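# Place a tan bar below the yellow bar's right end

## Task

Put one tan bar flat on the table with its long axis running toward and away from the robot, so that its far end presses against the near edge of the yellow middle bar at that bar's right-hand end, with the right edges of the two bars lined up; together they form the lower right part of a figure 6. Do not disturb any other piece, and finish with neither gripper touching any bar.

## Robot and tools

Robot: two yam_ultra arms, left_arm and right_arm, each ending in a two-finger parallel gripper with a wrist camera. Bases sit at about (-0.009, +0.292, 0) m for left_arm and (-0.006, -0.237, 0) m for right_arm, each turned very slightly about z. A fixed camera stand is behind the arms.

Scene frame: origin at table-top height, halfway between the nominal bases; +x points out over the table (away from the robot), +z up, +y toward left_arm. Arm names do not match image sides. In the gripper's own frame the fingers point along +z and open and close along y. end_effector_position is the point between the finger pads, roughly 1 cm short of the fingertips. Reported positions and orientations can be wrong by a few centimetres, more at long reach, and an arm may come to rest a few centimetres off its command because of friction and weight, even with no contact.

A row is always 14 numbers in [-1, 1]: left_arm dx, dy, dz, rx, ry, rz, opening, then right_arm dx, dy, dz, rx, ry, rz, opening. The six pose numbers are an offset, not a pose: they count from that arm's Hand target (shown in the last result) and are expressed in that Hand target's own axes, not the scene frame. Scale: 1.0 equals 0.6 m for dx, dy, dz and 180 degrees for rotation; rx, ry, rz form a single rotation vector. The opening is absolute: +1 fully open (0.094 m), -1 closed. Sending six zeros for an arm re-requests its current Hand target; a repeated nonzero offset moves it further, because each new call starts from the new Hand target. Orientation commands are clipped to within 40 degrees of the measured orientation every control step.

Tools:
- execute_actions(actions, cameras): actions is an empty list (just read state and pictures), or one item. An action item has rows (1 to 15 rows of 14 numbers, each applied for one 1/30 s step, the last repeated if steps exceed rows, every row counted from the same starting Hand target) and steps (at least 10, default 15). A wait item has only steps (up to 300). The result is taken 10 steps before an action ends; those steps run on afterwards. Pictures come only for an empty list or when cameras is given.
- move(target, speed, blend, blocking, cameras): target is one 14-number row or a list of up to 15 rows, all offsets from the Hand targets at the call's start. Grippers follow straight paths; all finish together, at least 0.5 s, capped at 10 s. speed in m/s, 0.002 to 2.9, default 0.25 (turns up to twice that in rad/s), one value or one per target. blend in metres rounds corners between listed targets. blocking=false returns about 0.5 s after the start. A changed opening in later targets is applied on arrival. Paths ignore obstacles and the other arm; avoid routing a gripper close to its own base.
- wait(seconds 0 to 10), stop() (brakes a running move), zoom_image(camera, region [x0, y0, x1, y1] in pixels, at most 504 by 504), read_manual(section, licence texts only), finished_scene(scene: 1 here). Calling finished_scene ends and grades the scene irreversibly.
Cameras: cam_head_left, cam_head_right, cam_high, cam_low, cam_left_wrist, cam_right_wrist, all 672x504; calibration data is given but can be slightly off.

Results: per arm, end_effector_position (m) and end_effector_quat_wxyz in the scene frame; Hand target, the pose the next offsets start from; grip_measured on the opening scale (reads a little wide when empty, somewhat narrower than a hard part when squeezing); grip_effort_nm (motor effort, negative closing, not a pad force); Joint positions, velocities ("within noise" means still) and torques (include gravity, have offsets and noise). A move adds a "move:" line: done (within 10 mm and 2 degrees), off_target, moving, held or fault, plus limits such as paced (pose clipped) or held (steps withheld). Done or off_target does not tell you about contact. MOTOR HOT appears at 75 °C; at 90 °C that arm folds away and stops working for the scene.

To grip, close to a value about 0.05 below the part's width reading; to release, open well above grip_measured. Typical order: look, approach above the tan bar, descend, close, lift, carry, lower gently to butt against the yellow bar, open, lift clear, check with cameras, then finish.

Avoid: dropping parts or releasing them while moving, fast impacts, pressing hard into the table or fixtures, arms or grippers touching each other (can fail the scene), cable strain, pieces leaving the table, holding arms stretched or loaded for long, and any arm stop.

Each tool is called after "Call:" by a JSON object that holds its "op" and its "data", one argument or row to a line.

## Session

Call:
{"op": "execute_actions", "data": {
  "actions": [],
  "cameras": ["all"]
}}

Scene clock: 0.00 s of 4000.00 s.
left_arm: end_effector_position=(+0.3982, +0.2966, +0.1026) grip_measured=+1.000 grip_effort_nm=n/a end_effector_quat_wxyz=(+0.599, +0.008, +0.799, +0.062) | right_arm: end_effector_position=(+0.4002, -0.2663, +0.1319) grip_measured=+1.000 grip_effort_nm=n/a end_effector_quat_wxyz=(+0.638, +0.075, +0.766, -0.005)
Joint positions: left_arm=[-0.077 1.601 0.373 0.946 -0.143 0.072 0.094] | right_arm=[-0.04 1.543 0.36 0.996 0.052 0.1 0.094]
Joint velocities: within noise
Joint torques (N m): no reading
Heat: left arm: 37 °C; right arm: 35 °C.
Hand target: left_arm +0.3992, +0.2965, +0.1047; +0.600, +0.008, +0.798, +0.062 | right_arm +0.4015, -0.2664, +0.1363; +0.642, +0.074, +0.763, -0.005

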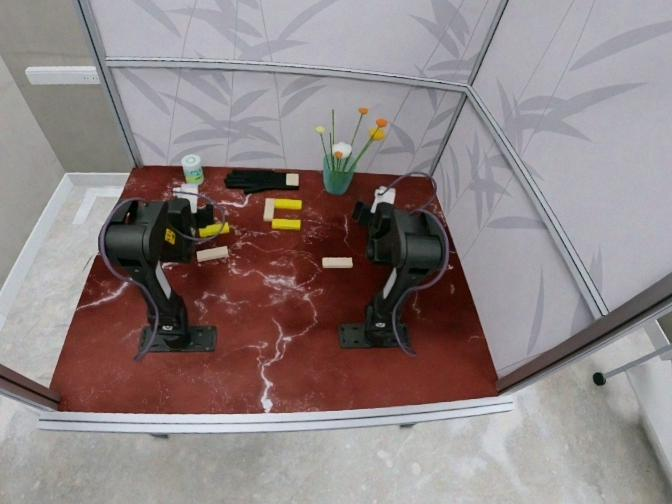

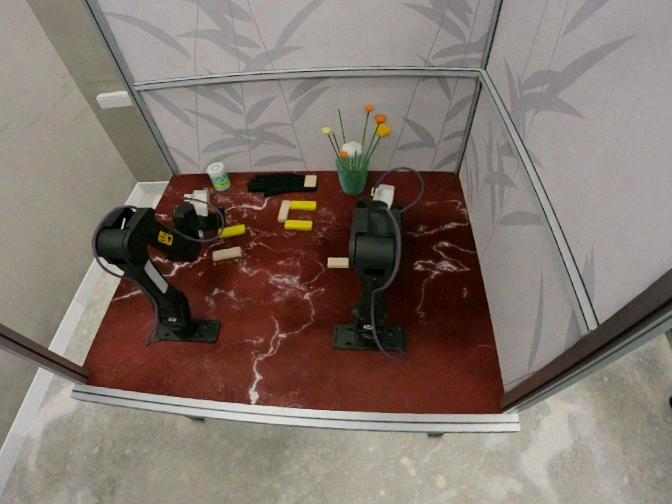

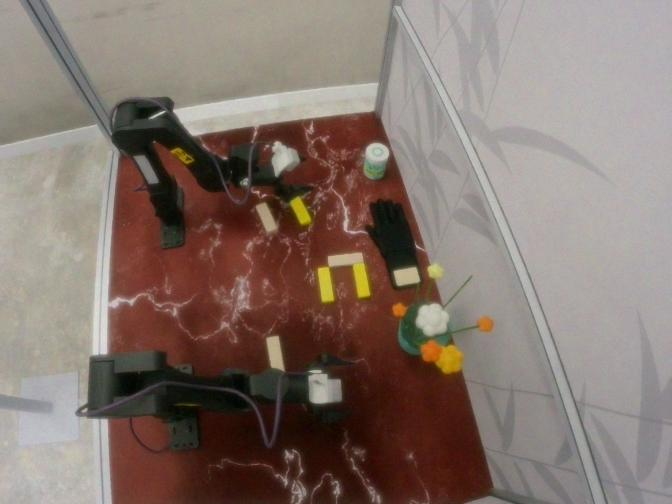

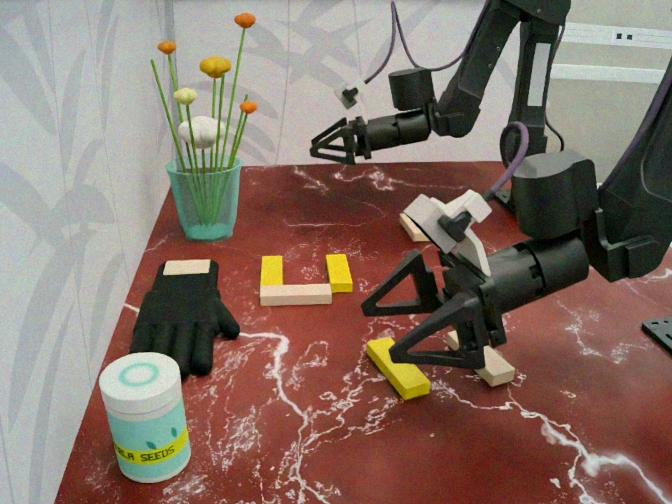

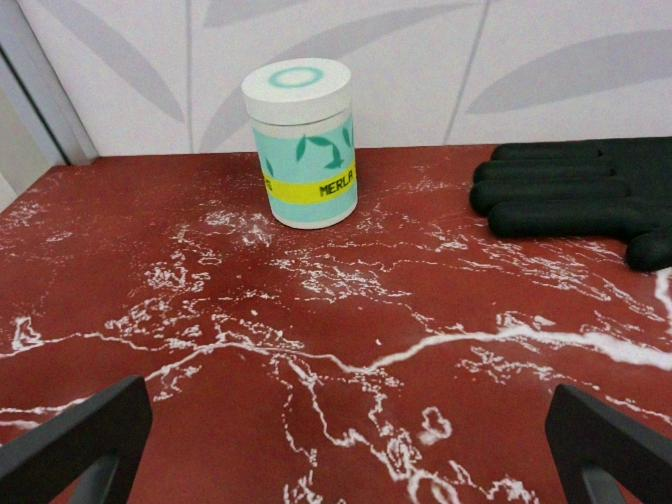

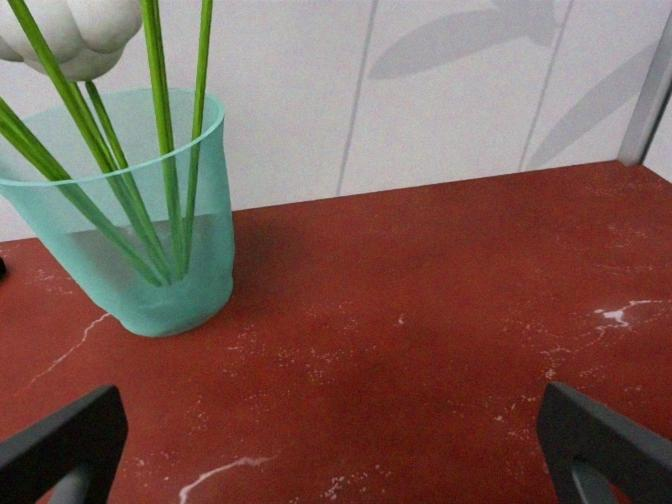

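Call:
{"op": "zoom_image", "data": {
  "camera": "cam_high",
  "region": [230, 180, 450, 380]
}}

Call:
{"op": "zoom_image", "data": {
  "camera": "cam_head_left",
  "region": [180, 160, 380, 310]
}}

Call:
{"op": "zoom_image", "data": {
  "camera": "cam_low",
  "region": [140, 180, 540, 420]
}}

Call:
{"op": "zoom_image", "data": {
  "camera": "cam_head_right",
  "region": [180, 160, 380, 310]
}}

Scaled by 2.291.

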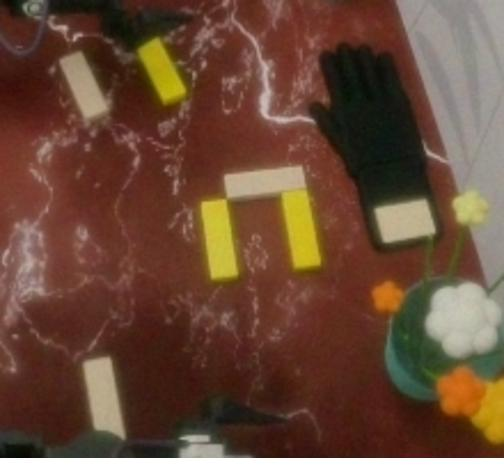

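Scaled by 2.520.

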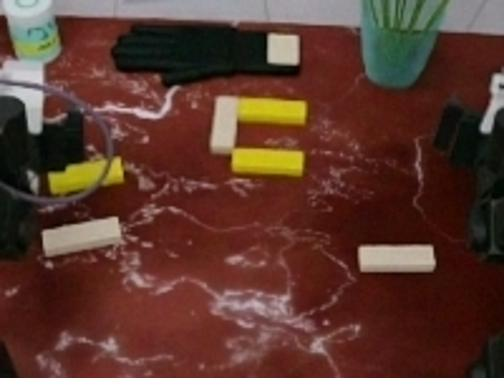

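Scaled by 1.260.

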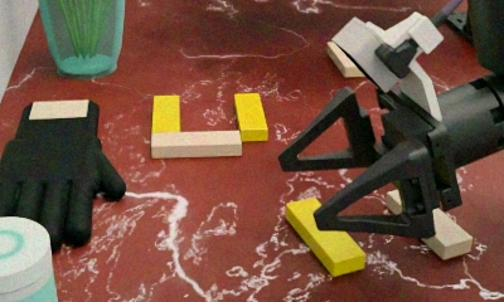

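Scaled by 2.520.

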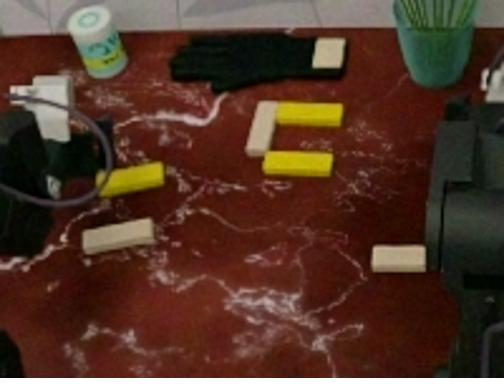

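Call:
{"op": "move", "data": {
  "target": [0,0,0,0,0,0,1,-0.124,0.2852,-0.2453,-0.0035,0.444,-0.051,1],
  "speed": 0.2
}}

Scene clock: 7.17 s of 4000.00 s.
left_arm: end_effector_position=(+0.3982, +0.2966, +0.1026) grip_measured=+1.000 grip_effort_nm=0.012 end_effector_quat_wxyz=(+0.599, +0.008, +0.799, +0.062) | right_arm: end_effector_position=(+0.2945, -0.0904, +0.2383) grip_measured=+1.000 grip_effort_nm=0.012 end_effector_quat_wxyz=(+0.096, -0.004, +0.995, +0.041)
Joint positions: left_arm=[-0.077 1.601 0.373 0.946 -0.143 0.072 0.094] | right_arm=[0.467 1.693 1.873 -1.541 0.009 0.447 0.094]
Joint velocities: within noise
Joint torques (N m): left_arm=[-0.06 -5.98 5.41 1.79 -0.02 0.04] | right_arm=[0.16 -9.58 8.1 0.52 0.03 0.05]
Heat: left arm: 38 °C; right arm: 36 °C.
Hand target: left_arm +0.3992, +0.2965, +0.1047; +0.600, +0.008, +0.798, +0.062 | right_arm +0.2899, -0.0900, +0.2502; +0.001, +0.000, +1.000, +0.001
Off the commanded pose: left_arm 0.002 m, 0 deg | right_arm 0.013 m, 12 deg.
joint sent to its limit (right arm) — joint 4 (wrist pitch), lower limit.
Kept back: nothing.
move: off_target (right_arm)
camera_calibration:
cam_right_wrist: T_world_to_cam=[[0.0258214, -0.997475, -0.0661613, -0.0837482], [-0.968987, -0.0412446, 0.243644, 0.264107], [-0.245758, 0.0578183, -0.967605, 0.400499], [0, 0, 0, 1]] pos_world=[0.356504, -0.0957999, 0.317636]

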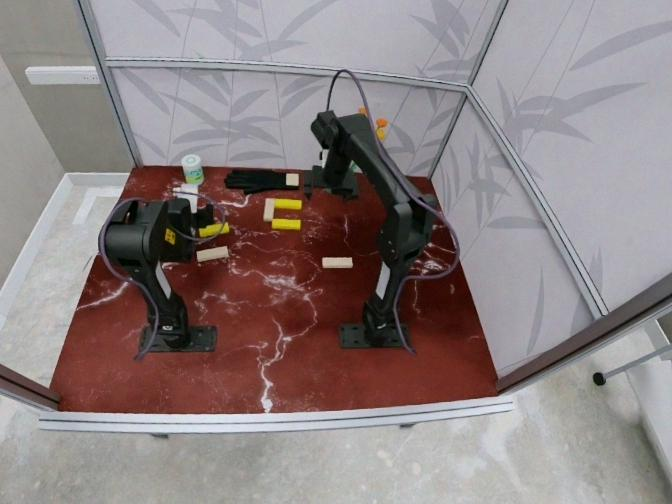

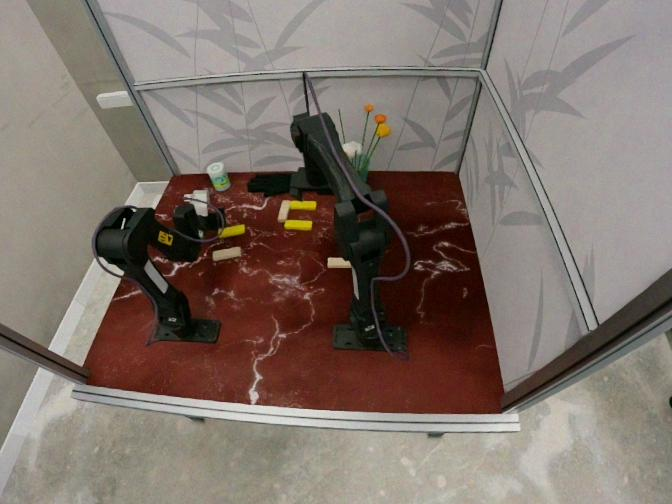

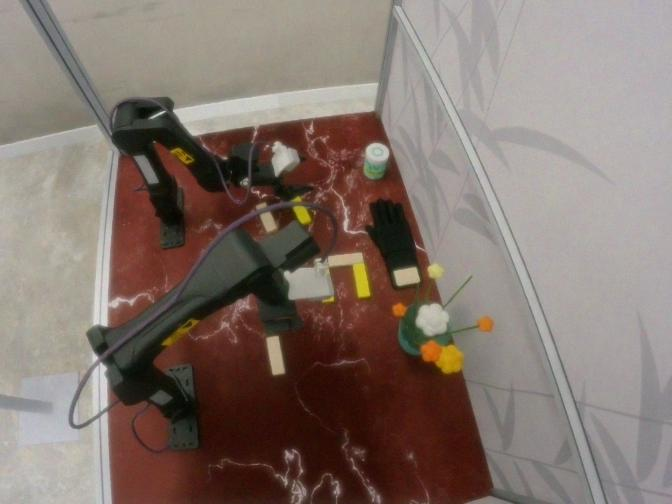

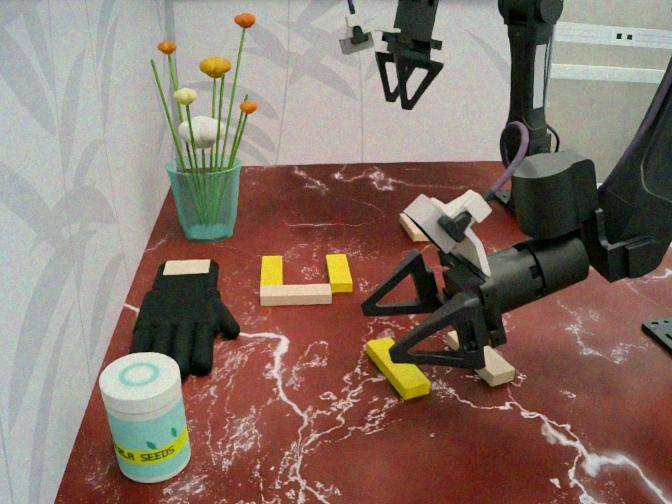

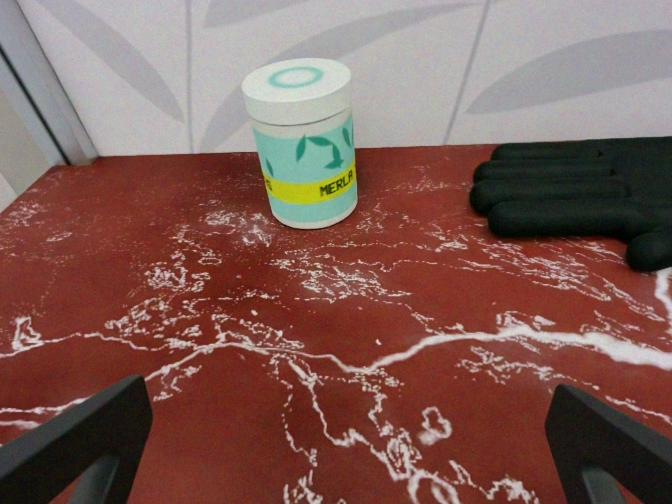

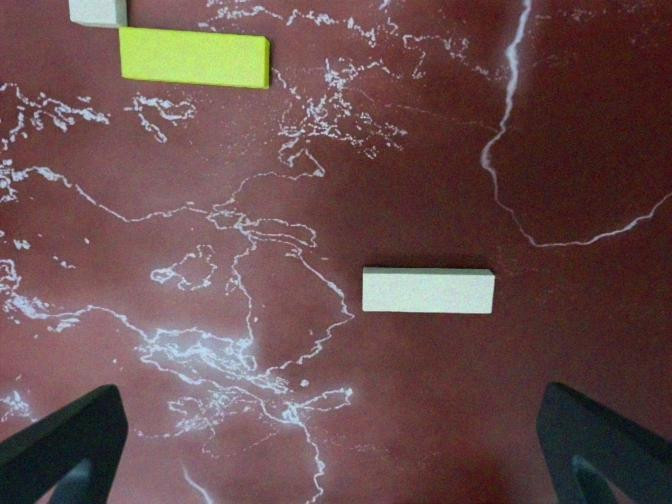

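Call:
{"op": "zoom_image", "data": {
  "camera": "cam_right_wrist",
  "region": [340, 240, 520, 330]
}}

Call:
{"op": "zoom_image", "data": {
  "camera": "cam_right_wrist",
  "region": [60, 0, 290, 110]
}}

Scaled by 2.800.

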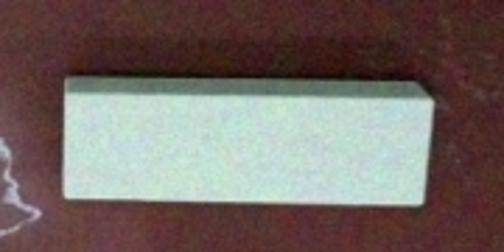

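Scaled by 2.191.

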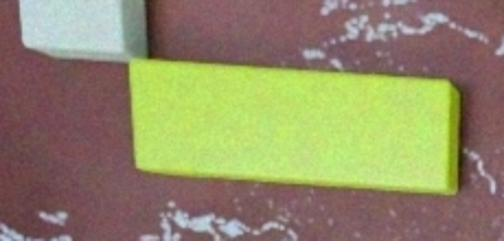

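Call:
{"op": "move", "data": {
  "target": [0,0,0,0,0,0,1,0.075,-0.0967,0.25,0,0,-0.5,1],
  "speed": 0.2,
  "cameras": ["cam_right_wrist","cam_high","cam_head_left"]
}}

Scene clock: 14.70 s of 4000.00 s.
left_arm: end_effector_position=(+0.3982, +0.2966, +0.1026) grip_measured=+1.000 grip_effort_nm=0.012 end_effector_quat_wxyz=(+0.599, +0.008, +0.799, +0.062) | right_arm: end_effector_position=(+0.2417, -0.1474, +0.0930) grip_measured=+1.000 grip_effort_nm=0.007 end_effector_quat_wxyz=(+0.020, +0.704, -0.710, -0.010)
Joint positions: left_arm=[-0.077 1.601 0.373 0.946 -0.143 0.072 0.094] | right_arm=[0.354 1.593 1.196 -1.22 -0.001 -1.22 0.094]
Joint velocities: within noise
Joint torques (N m): left_arm=[-0.13 -5.97 5.38 1.8 -0.01 0.03] | right_arm=[-0.65 -10.33 5.44 0.43 0.07 -0.11]
Heat: left arm: 38 °C; right arm: 37 °C.
Hand target: left_arm +0.3992, +0.2965, +0.1047; +0.600, +0.008, +0.798, +0.062 | right_arm +0.2453, -0.1479, +0.1000; -0.001, +0.707, -0.707, +0.000
Off the commanded pose: left_arm 0.002 m, 0 deg | right_arm 0.008 m, 3 deg.
Kept back: nothing.
move: off_target (right_arm)
camera_calibration:
cam_right_wrist: T_world_to_cam=[[0.999542, 0.00534103, -0.0297749, -0.239706], [0.0178737, -0.898373, 0.438869, -0.137017], [-0.0244049, -0.4392, -0.898058, 0.117035], [0, 0, 0, 1]] pos_world=[0.244901, -0.0704109, 0.1581]
Images, in order (width x height): cam_head_left 672x504, cam_high 672x504, cam_right_wrist 672x504.

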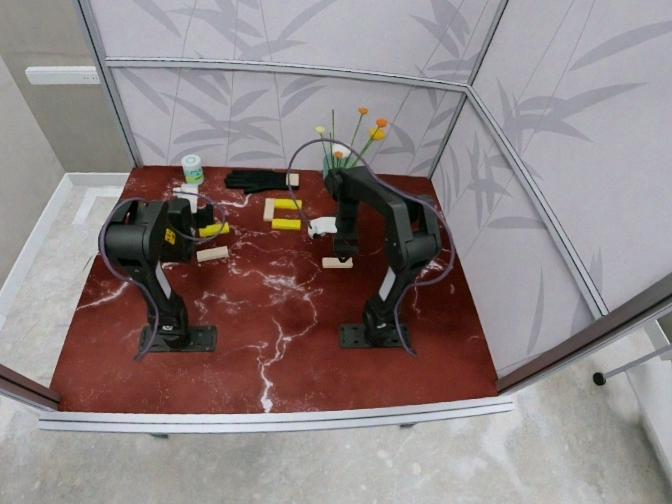

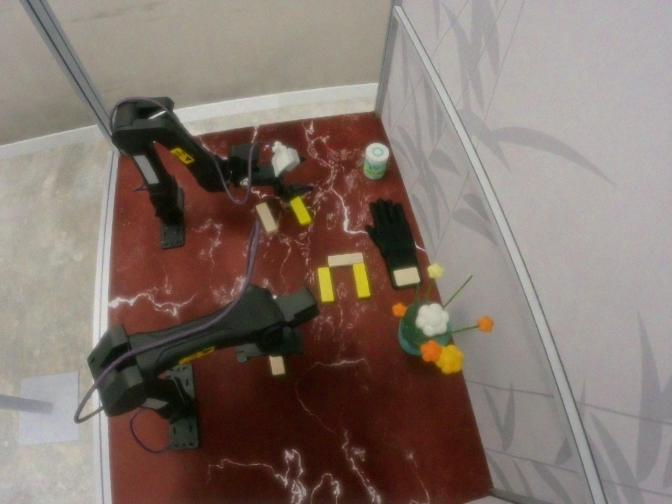

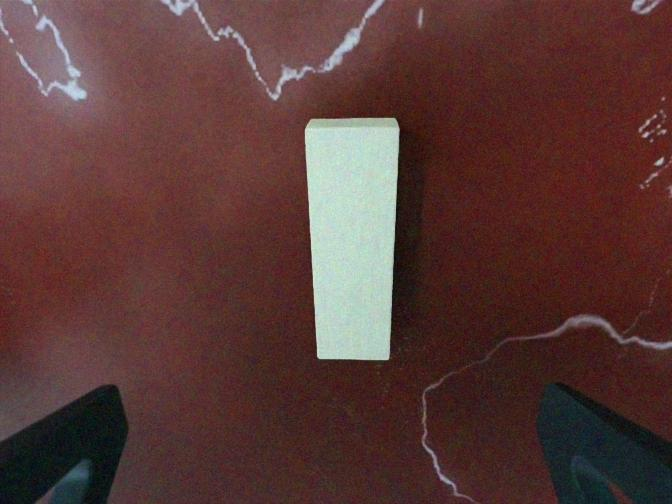

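Call:
{"op": "move", "data": {
  "target": [0,0,0,0,0,0,1,-0.0098,-0.0103,0.1,0.0135,0,0,1],
  "speed": 0.1,
  "cameras": ["cam_right_wrist","cam_low"]
}}

Scene clock: 17.53 s of 4000.00 s.
left_arm: end_effector_position=(+0.3982, +0.2966, +0.1026) grip_measured=+1.000 grip_effort_nm=0.017 end_effector_quat_wxyz=(+0.599, +0.008, +0.799, +0.062) | right_arm: end_effector_position=(+0.2508, -0.1434, +0.0460) grip_measured=+1.000 grip_effort_nm=0.002 end_effector_quat_wxyz=(-0.019, +0.708, -0.706, +0.016)
Joint positions: left_arm=[-0.077 1.601 0.373 0.946 -0.143 0.072 0.094] | right_arm=[0.366 1.588 0.999 -0.934 0.013 -1.219 0.094]
Joint velocities: within noise
Joint torques (N m): left_arm=[-0.03 -5.97 5.35 1.79 -0.02 0] | right_arm=[0.35 -5.5 5.41 0.61 0 0.08]
Heat: left arm: 38 °C; right arm: 38 °C.
Hand target: left_arm +0.3992, +0.2965, +0.1047; +0.600, +0.008, +0.798, +0.062 | right_arm +0.2515, -0.1419, +0.0401; -0.016, +0.707, -0.707, +0.015
Off the commanded pose: left_arm 0.002 m, 0 deg | right_arm 0.006 m, 0 deg.
Kept back: nothing.
move: done
camera_calibration:
cam_right_wrist: T_world_to_cam=[[0.997951, 0.014859, 0.0622362, -0.252675], [-0.0128279, -0.906453, 0.422111, -0.105738], [0.0626863, -0.422045, -0.904405, 0.0576385], [0, 0, 0, 1]] pos_world=[0.247188, -0.0677658, 0.112487]
Images, in order (width x height): cam_low 672x504, cam_right_wrist 672x504.

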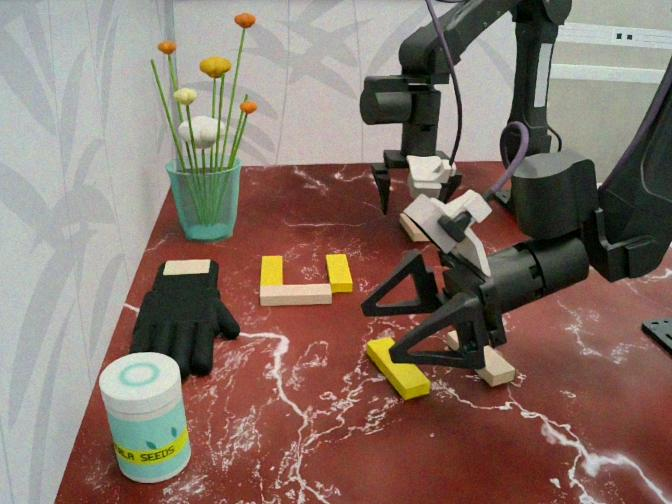

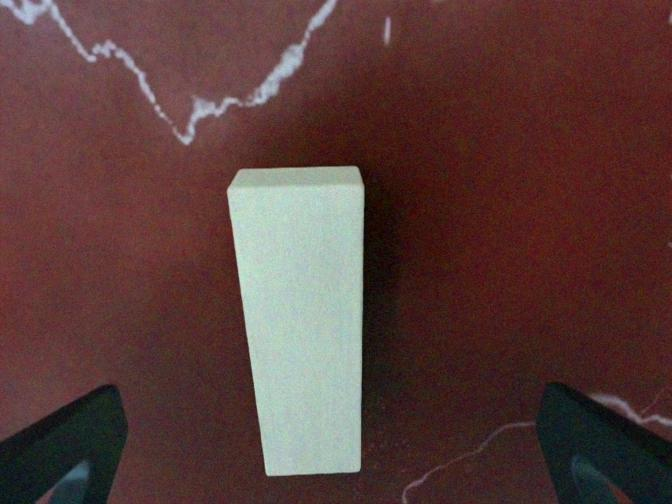

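Call:
{"op": "move", "data": {
  "target": [0,0,0,0,0,0,1,-0.0075,0.0095,0.0413,-0.014,0,-0.015,1],
  "speed": 0.06,
  "cameras": ["cam_right_wrist","cam_low"]
}}

Scene clock: 19.77 s of 4000.00 s.
left_arm: end_effector_position=(+0.3982, +0.2966, +0.1026) grip_measured=+1.000 grip_effort_nm=0.017 end_effector_quat_wxyz=(+0.599, +0.008, +0.799, +0.062) | right_arm: end_effector_position=(+0.2471, -0.1414, +0.0204) grip_measured=+1.000 grip_effort_nm=0.007 end_effector_quat_wxyz=(+0.002, +0.718, -0.696, +0.006)
Joint positions: left_arm=[-0.077 1.601 0.373 0.946 -0.143 0.072 0.094] | right_arm=[0.378 1.66 0.965 -0.874 0.013 -1.235 0.094]
Joint velocities: within noise
Joint torques (N m): left_arm=[-0.06 -5.91 5.41 1.77 -0.01 0.01] | right_arm=[0.46 -6.05 5.23 0.47 -0.1 -0.14]
Heat: left arm: 38 °C; right arm: 38 °C.
Hand target: left_arm +0.3992, +0.2965, +0.1047; +0.600, +0.008, +0.798, +0.062 | right_arm +0.2469, -0.1374, +0.0151; +0.000, +0.723, -0.690, +0.000
Off the commanded pose: left_arm 0.002 m, 0 deg | right_arm 0.007 m, 1 deg.
Kept back: nothing.
move: done
camera_calibration:
cam_right_wrist: T_world_to_cam=[[0.998832, 0.0441047, 0.0197569, -0.242671], [0.0310547, -0.898989, 0.436869, -0.103207], [0.0370293, -0.435745, -0.899308, 0.0398558], [0, 0, 0, 1]] pos_world=[0.244117, -0.0647116, 0.0857248]
Images, in order (width x height): cam_low 672x504, cam_right_wrist 672x504.

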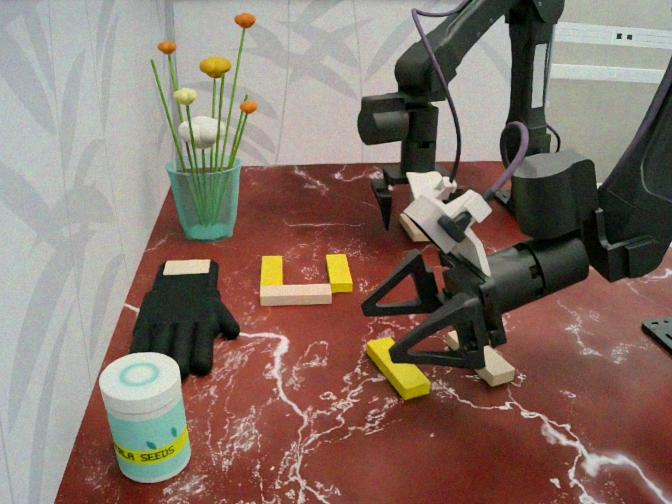

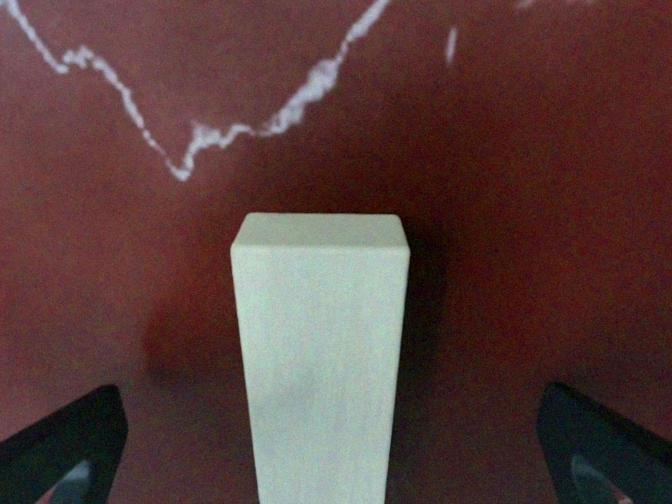

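Call:
{"op": "move", "data": {
  "target": [0,0,0,0,0,0,1,0,0,0,0,0,0,-0.25],
  "cameras": ["cam_right_wrist"]
}}

Call:
{"op": "execute_actions", "data": {
  "actions": [
    {"rows":[[0,0,0,0,0,0,1,0,0,0,0,0,0,-0.3],[0,0,0,0,0,0,1,0,0,0,0,0,0,-0.34],[0,0,0,0,0,0,1,0,0,0,0,0,0,-0.38],[0,0,0,0,0,0,1,0,0,0,0,0,0,-0.42],[0,0,0,0,0,0,1,0,0,0,0,0,0,-0.46],[0,0,0,0,0,0,1,0,0,0,0,0,0,-0.5],[0,0,0,0,0,0,1,0,0,0,0,0,0,-0.55]],"steps":15}
  ]
}}

Call:
{"op": "execute_actions", "data": {
  "actions": [],
  "cameras": ["cam_right_wrist"]
}}

Scene clock: 22.57 s of 4000.00 s.
left_arm: end_effector_position=(+0.3982, +0.2966, +0.1026) grip_measured=+1.000 grip_effort_nm=0.012 end_effector_quat_wxyz=(+0.599, +0.008, +0.799, +0.062) | right_arm: end_effector_position=(+0.2477, -0.1412, +0.0204) grip_measured=-0.248 grip_effort_nm=-0.061 end_effector_quat_wxyz=(+0.000, +0.718, -0.696, +0.007)
Joint positions: left_arm=[-0.077 1.601 0.373 0.946 -0.143 0.072 0.094] | right_arm=[0.378 1.66 0.965 -0.871 0.013 -1.236 0.035]
Joint velocities: within noise
Joint torques (N m): left_arm=[-0.09 -5.96 5.31 1.8 -0.01 0.01] | right_arm=[0.51 -6.12 5.27 0.52 -0.1 -0.13]
Heat: left arm: 38 °C; right arm: 38 °C.
Hand target: left_arm +0.3992, +0.2965, +0.1047; +0.600, +0.008, +0.798, +0.062 | right_arm +0.2469, -0.1374, +0.0151; +0.000, +0.723, -0.690, +0.000
Off the commanded pose: left_arm 0.002 m, 0 deg | right_arm 0.007 m, 1 deg.
Kept back: nothing.
move: done
camera_calibration:
cam_right_wrist: T_world_to_cam=[[0.99873, 0.0452042, 0.0222577, -0.243189], [0.0309879, -0.899366, 0.436098, -0.103028], [0.0397313, -0.434854, -0.899624, 0.0394444], [0, 0, 0, 1]] pos_world=[0.244506, -0.0645143, 0.0858284]
Images, in order (width x height): cam_right_wrist 672x504.

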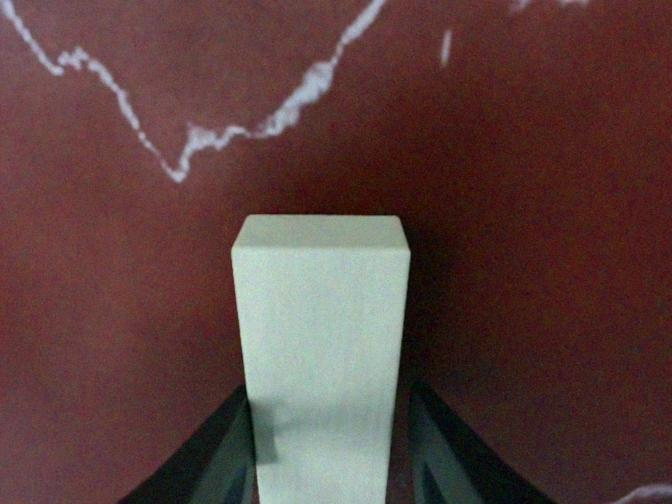

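Scene clock: 22.73 s of 4000.00 s.
left_arm: end_effector_position=(+0.3982, +0.2966, +0.1026) grip_measured=+1.000 grip_effort_nm=0.017 end_effector_quat_wxyz=(+0.599, +0.008, +0.799, +0.062) | right_arm: end_effector_position=(+0.2477, -0.1411, +0.0204) grip_measured=-0.401 grip_effort_nm=-0.525 end_effector_quat_wxyz=(+0.000, +0.719, -0.695, +0.007)
Joint positions: left_arm=[-0.077 1.601 0.373 0.946 -0.143 0.072 0.094] | right_arm=[0.378 1.66 0.965 -0.871 0.013 -1.237 0.028]
Joint velocities: left_arm=[within noise] | right_arm=[0.002 0.012 -0.007 0.051 0.007 -0.022 -0.031]
Joint torques (N m): left_arm=[-0.1 -6 5.37 1.8 0 0.01] | right_arm=[0.4 -5.98 5.11 0.52 -0.09 -0.1]
Heat: left arm: 38 °C; right arm: 38 °C.
Hand target: left_arm +0.3992, +0.2965, +0.1047; +0.600, +0.008, +0.798, +0.062 | right_arm +0.2469, -0.1374, +0.0151; +0.000, +0.723, -0.690, +0.000
Steps of this call (1-5: this action's first 5). Readings (end_effector_position of left_arm | right_arm):
1: (+0.3982, +0.2966, +0.1026) | (+0.2477, -0.1412, +0.0204)
2: (+0.3982, +0.2966, +0.1026) | (+0.2477, -0.1411, +0.0204)
4: (+0.3982, +0.2966, +0.1026) | (+0.2477, -0.1411, +0.0204)
5: the state above

Scene clock: 23.07 s of 4000.00 s.
left_arm: end_effector_position=(+0.3982, +0.2966, +0.1026) grip_measured=+1.000 grip_effort_nm=0.017 end_effector_quat_wxyz=(+0.599, +0.008, +0.799, +0.062) | right_arm: end_effector_position=(+0.2477, -0.1411, +0.0204) grip_measured=-0.391 grip_effort_nm=-1.013 end_effector_quat_wxyz=(+0.000, +0.719, -0.695, +0.007)
Joint positions: left_arm=[-0.077 1.601 0.373 0.946 -0.143 0.072 0.094] | right_arm=[0.378 1.66 0.965 -0.871 0.013 -1.237 0.029]
Joint velocities: within noise
Joint torques (N m): left_arm=[-0.06 -5.9 5.39 1.81 -0.01 0] | right_arm=[0.35 -6.01 5.19 0.51 -0.09 -0.11]
Heat: left arm: 38 °C; right arm: 38 °C.
Hand target: left_arm +0.3992, +0.2965, +0.1047; +0.600, +0.008, +0.798, +0.062 | right_arm +0.2469, -0.1374, +0.0151; +0.000, +0.723, -0.690, +0.000
Off the commanded pose: left_arm 0.002 m, 0 deg | right_arm 0.007 m, 1 deg.
Steps of this call (1-10: your previous action's last 10). Readings (end_effector_position of left_arm | right_arm):
1: (+0.3982, +0.2966, +0.1026) | (+0.2477, -0.1411, +0.0204)
2: (+0.3982, +0.2966, +0.1026) | (+0.2477, -0.1411, +0.0204)
4: (+0.3982, +0.2966, +0.1026) | (+0.2477, -0.1411, +0.0204)
8: (+0.3982, +0.2966, +0.1026) | (+0.2477, -0.1411, +0.0204)
10: the state above
camera_calibration:
cam_right_wrist: T_world_to_cam=[[0.998715, 0.0456411, 0.0220496, -0.243039], [0.0314858, -0.8995, 0.435784, -0.10313], [0.0397233, -0.43453, -0.899781, 0.0394854], [0, 0, 0, 1]] pos_world=[0.244405, -0.0645153, 0.0858295]
Images, in order (width x height): cam_right_wrist 672x504.

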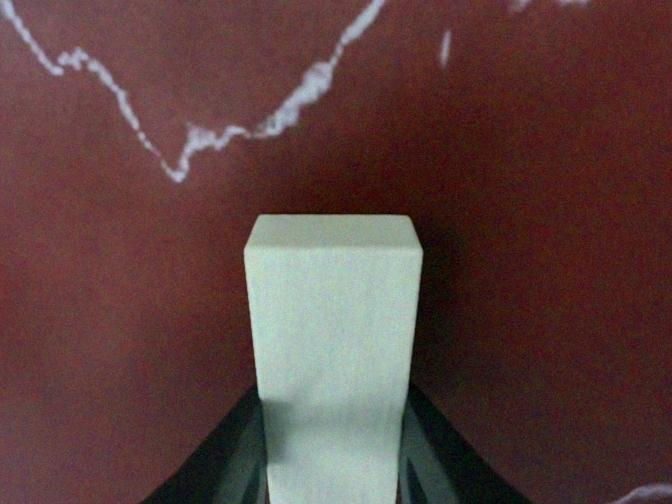

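Call:
{"op": "move", "data": {
  "target": [
    [0,0,0,0,0,0,1,0,0,-0.15,0,0,0,-0.55],
    [0,0,0,0,0,0,1,-0.1921,-0.081,-0.15,0,0,0.515,-0.55]
  ],
  "speed": [0.06,0.12]
}}

Scene clock: 32.63 s of 4000.00 s.
left_arm: end_effector_position=(+0.3982, +0.2966, +0.1026) grip_measured=+1.000 grip_effort_nm=0.012 end_effector_quat_wxyz=(+0.599, +0.008, +0.799, +0.062) | right_arm: end_effector_position=(+0.2908, -0.0227, +0.1067) grip_measured=-0.392 grip_effort_nm=-1.013 end_effector_quat_wxyz=(+0.009, -0.003, +1.000, +0.004)
Joint positions: left_arm=[-0.077 1.601 0.373 0.946 -0.143 0.072 0.094] | right_arm=[0.636 1.916 1.637 -1.272 0.004 0.618 0.029]
Joint velocities: within noise
Joint torques (N m): left_arm=[-0.05 -5.9 5.39 1.8 0 0.01] | right_arm=[0.46 -8.8 8.49 0.15 0 0.12]
Heat: left arm: 38 °C; right arm: 38 °C.
Hand target: left_arm +0.3992, +0.2965, +0.1047; +0.600, +0.008, +0.798, +0.062 | right_arm +0.2901, -0.0201, +0.1051; +0.000, +0.000, +1.000, +0.000
Off the commanded pose: left_arm 0.002 m, 0 deg | right_arm 0.003 m, 1 deg.
Kept back: nothing.
move: done
camera_calibration:
cam_right_wrist: T_world_to_cam=[[0.0196091, -0.999791, 0.00570269, -0.0306046], [-0.912225, -0.0155565, 0.409394, 0.261785], [-0.40922, -0.01323, -0.91234, 0.308354], [0, 0, 0, 1]] pos_world=[0.365592, -0.0224462, 0.174325]

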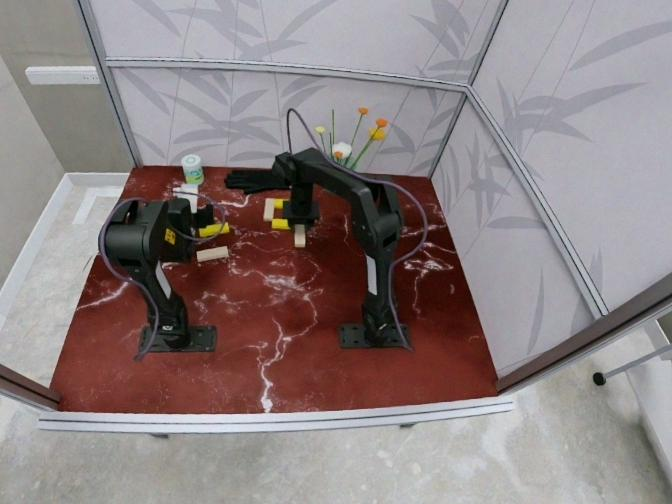

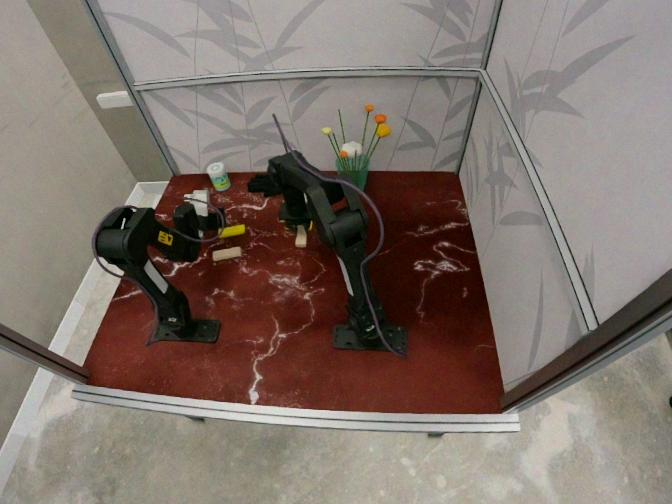

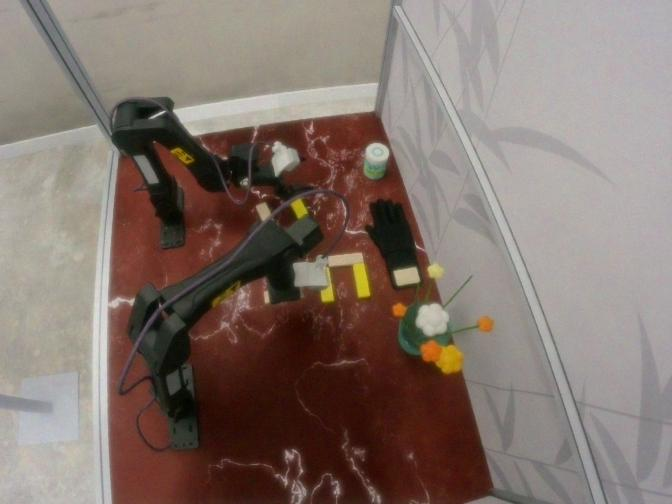

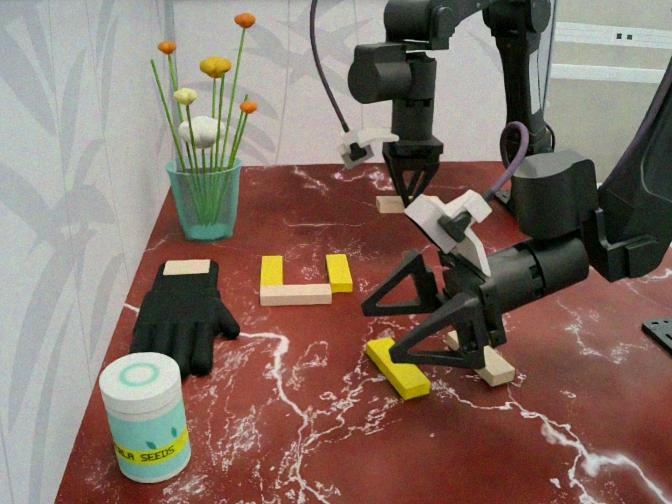

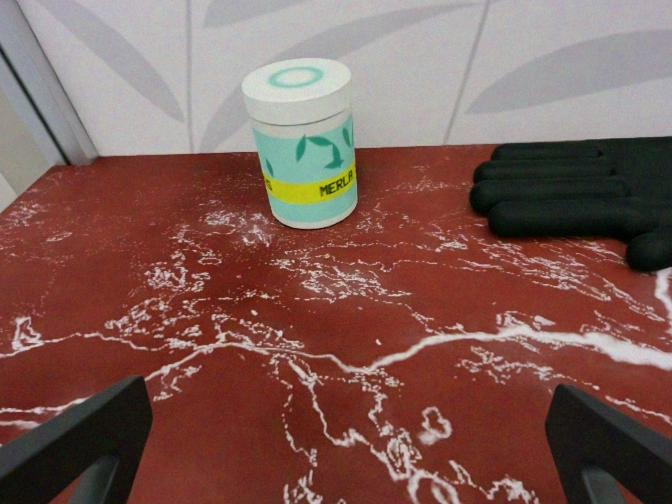

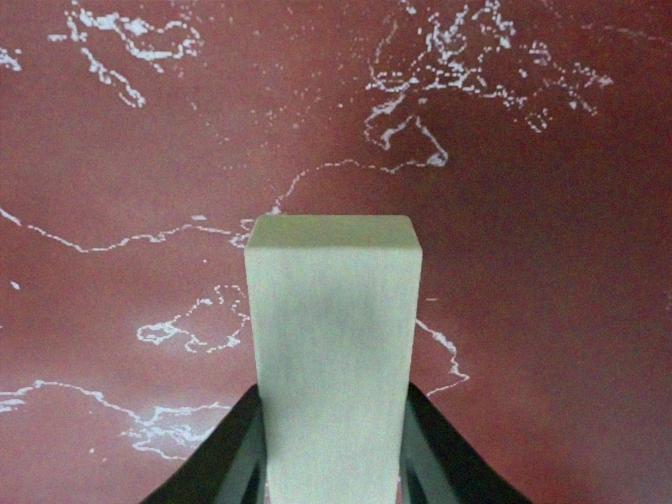

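Call:
{"op": "move", "data": {
  "target": [0,0,0,0,0,0,1,-0.1,0.0,0.0,0,0,0,-0.55],
  "speed": 0.1,
  "cameras": ["cam_right_wrist"]
}}

Call:
{"op": "zoom_image", "data": {
  "camera": "cam_right_wrist",
  "region": [100, 0, 440, 250]
}}

Scene clock: 34.23 s of 4000.00 s.
left_arm: end_effector_position=(+0.3982, +0.2966, +0.1026) grip_measured=+1.000 grip_effort_nm=0.017 end_effector_quat_wxyz=(+0.599, +0.008, +0.799, +0.062) | right_arm: end_effector_position=(+0.3499, -0.0199, +0.1091) grip_measured=-0.392 grip_effort_nm=-1.018 end_effector_quat_wxyz=(+0.011, +0.004, +1.000, +0.005)
Joint positions: left_arm=[-0.077 1.601 0.373 0.946 -0.143 0.072 0.094] | right_arm=[0.558 2.127 1.954 -1.373 0.002 0.554 0.029]
Joint velocities: within noise
Joint torques (N m): left_arm=[0.01 -6 5.38 1.8 0 0.01] | right_arm=[-0.25 -10.55 8.49 0.09 0 -0.09]
Heat: left arm: 38 °C; right arm: 38 °C.
Hand target: left_arm +0.3992, +0.2965, +0.1047; +0.600, +0.008, +0.798, +0.062 | right_arm +0.3501, -0.0200, +0.1052; +0.000, +0.000, +1.000, +0.000
Off the commanded pose: left_arm 0.002 m, 0 deg | right_arm 0.004 m, 1 deg.
Kept back: nothing.
move: done
camera_calibration:
cam_right_wrist: T_world_to_cam=[[0.00515161, -0.999983, 0.00261333, -0.0236537], [-0.913637, -0.00364441, 0.406514, 0.315816], [-0.406498, -0.00448183, -0.913641, 0.33411], [0, 0, 0, 1]] pos_world=[0.424478, -0.0210049, 0.176935]
Images, in order (width x height): cam_right_wrist 672x504.

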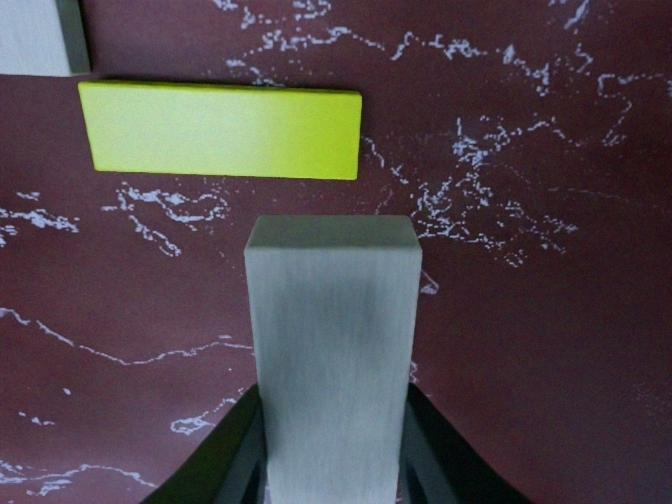

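Scaled by 1.482.

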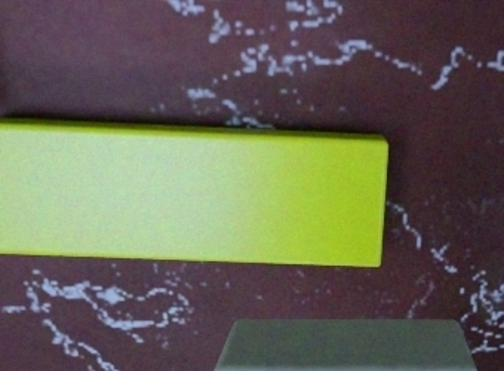

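Call:
{"op": "move", "data": {
  "target": [
    [0,0,0,0,0,0,1,0.045,0.0117,0.0,0,0,0.009,-0.55],
    [0,0,0,0,0,0,1,0.045,0.0117,0.1167,0,0,0.009,-0.55]
  ],
  "speed": 0.08,
  "cameras": ["cam_right_wrist"]
}}

Call:
{"op": "zoom_image", "data": {
  "camera": "cam_right_wrist",
  "region": [150, 60, 500, 300]
}}

Scene clock: 37.63 s of 4000.00 s.
left_arm: end_effector_position=(+0.3982, +0.2966, +0.1026) grip_measured=+1.000 grip_effort_nm=0.012 end_effector_quat_wxyz=(+0.599, +0.008, +0.799, +0.062) | right_arm: end_effector_position=(+0.3188, -0.0156, +0.0293) grip_measured=-0.392 grip_effort_nm=-1.009 end_effector_quat_wxyz=(-0.014, +0.009, +1.000, -0.010)
Joint positions: left_arm=[-0.077 1.601 0.373 0.946 -0.143 0.072 0.094] | right_arm=[0.607 2.121 1.624 -1.109 0 0.614 0.029]
Joint velocities: within noise
Joint torques (N m): left_arm=[-0.05 -5.96 5.29 1.77 -0.02 0] | right_arm=[-0.08 -14.05 5.41 0.38 0.03 0.08]
Heat: left arm: 38 °C; right arm: 41 °C.
Hand target: left_arm +0.3992, +0.2965, +0.1047; +0.600, +0.008, +0.798, +0.062 | right_arm +0.3231, -0.0129, +0.0351; +0.000, +0.014, +1.000, +0.000
Off the commanded pose: left_arm 0.002 m, 0 deg | right_arm 0.008 m, 2 deg.
Kept back: nothing.
move: done
camera_calibration:
cam_right_wrist: T_world_to_cam=[[-0.00468919, -0.999446, 0.0329446, -0.0167569], [-0.891997, 0.0190724, 0.451639, 0.311919], [-0.452017, -0.0272687, -0.891592, 0.262107], [0, 0, 0, 1]] pos_world=[0.396629, -0.0155494, 0.0933697]
Images, in order (width x height): cam_right_wrist 672x504.

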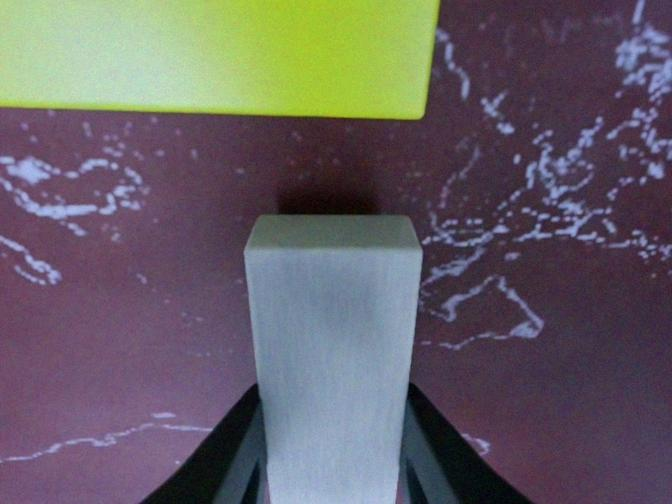

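Scaled by 1.440.

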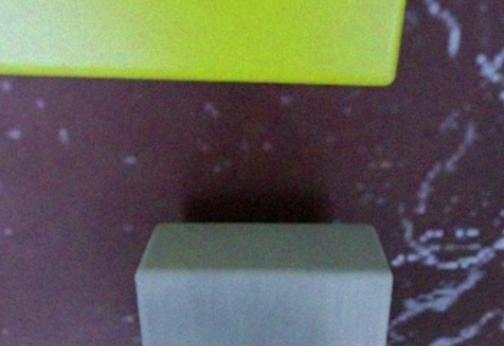

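Call:
{"op": "move", "data": {
  "target": [0,0,0,0,0,0,1,-0.0228,0.0023,0.005,-0.0064,-0.009,0.009,-0.55],
  "speed": 0.04,
  "cameras": ["cam_right_wrist","cam_low"]
}}

Call:
{"op": "zoom_image", "data": {
  "camera": "cam_right_wrist",
  "region": [150, 60, 500, 300]
}}

Call:
{"op": "zoom_image", "data": {
  "camera": "cam_low",
  "region": [240, 120, 480, 300]
}}

Scene clock: 39.83 s of 4000.00 s.
left_arm: end_effector_position=(+0.3982, +0.2966, +0.1026) grip_measured=+1.000 grip_effort_nm=0.012 end_effector_quat_wxyz=(+0.599, +0.008, +0.799, +0.062) | right_arm: end_effector_position=(+0.3298, -0.0145, +0.0291) grip_measured=-0.392 grip_effort_nm=-1.018 end_effector_quat_wxyz=(+0.002, +0.021, +1.000, +0.001)
Joint positions: left_arm=[-0.077 1.601 0.373 0.946 -0.143 0.072 0.094] | right_arm=[0.594 2.121 1.624 -1.07 0 0.626 0.029]
Joint velocities: within noise
Joint torques (N m): left_arm=[-0.02 -5.98 5.33 1.79 -0.03 0] | right_arm=[-0.4 -12.81 6.45 0.52 0.06 0.09]
Heat: left arm: 38 °C; right arm: 42 °C.
Hand target: left_arm +0.3992, +0.2965, +0.1047; +0.600, +0.008, +0.798, +0.062 | right_arm +0.3368, -0.0119, +0.0321; +0.015, +0.028, +0.999, +0.010
Off the commanded pose: left_arm 0.002 m, 0 deg | right_arm 0.008 m, 2 deg.
Kept back: nothing.
move: done
camera_calibration:
cam_right_wrist: T_world_to_cam=[[-0.0298108, -0.999495, 0.0109718, -0.00665386], [-0.905591, 0.0316531, 0.422968, 0.327239], [-0.423102, 0.00267301, -0.906078, 0.258272], [0, 0, 0, 1]] pos_world=[0.405422, -0.017699, 0.0956758]
Images, in order (width x height): cam_low 672x504, cam_right_wrist 672x504.

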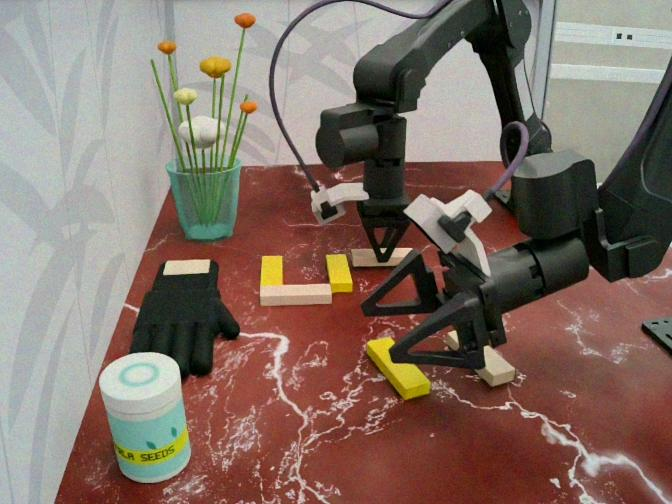

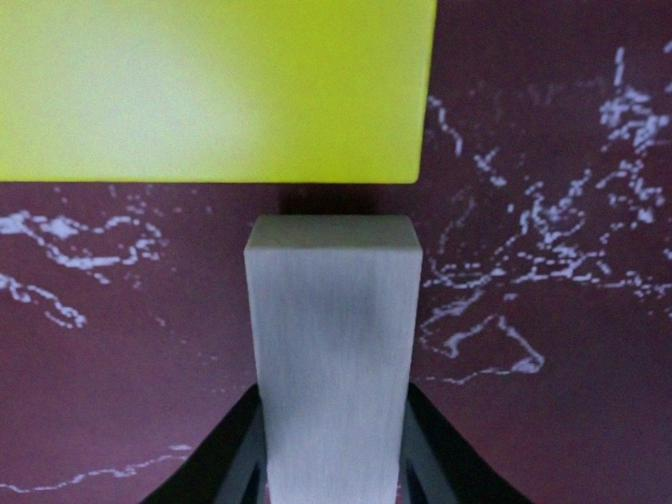

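Scaled by 1.440.

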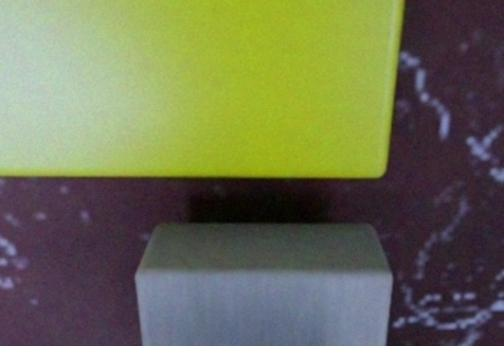

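Scaled by 2.100.

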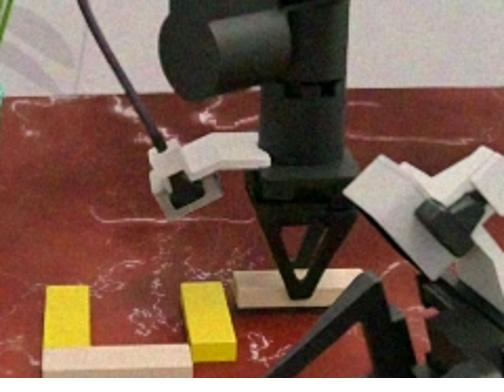

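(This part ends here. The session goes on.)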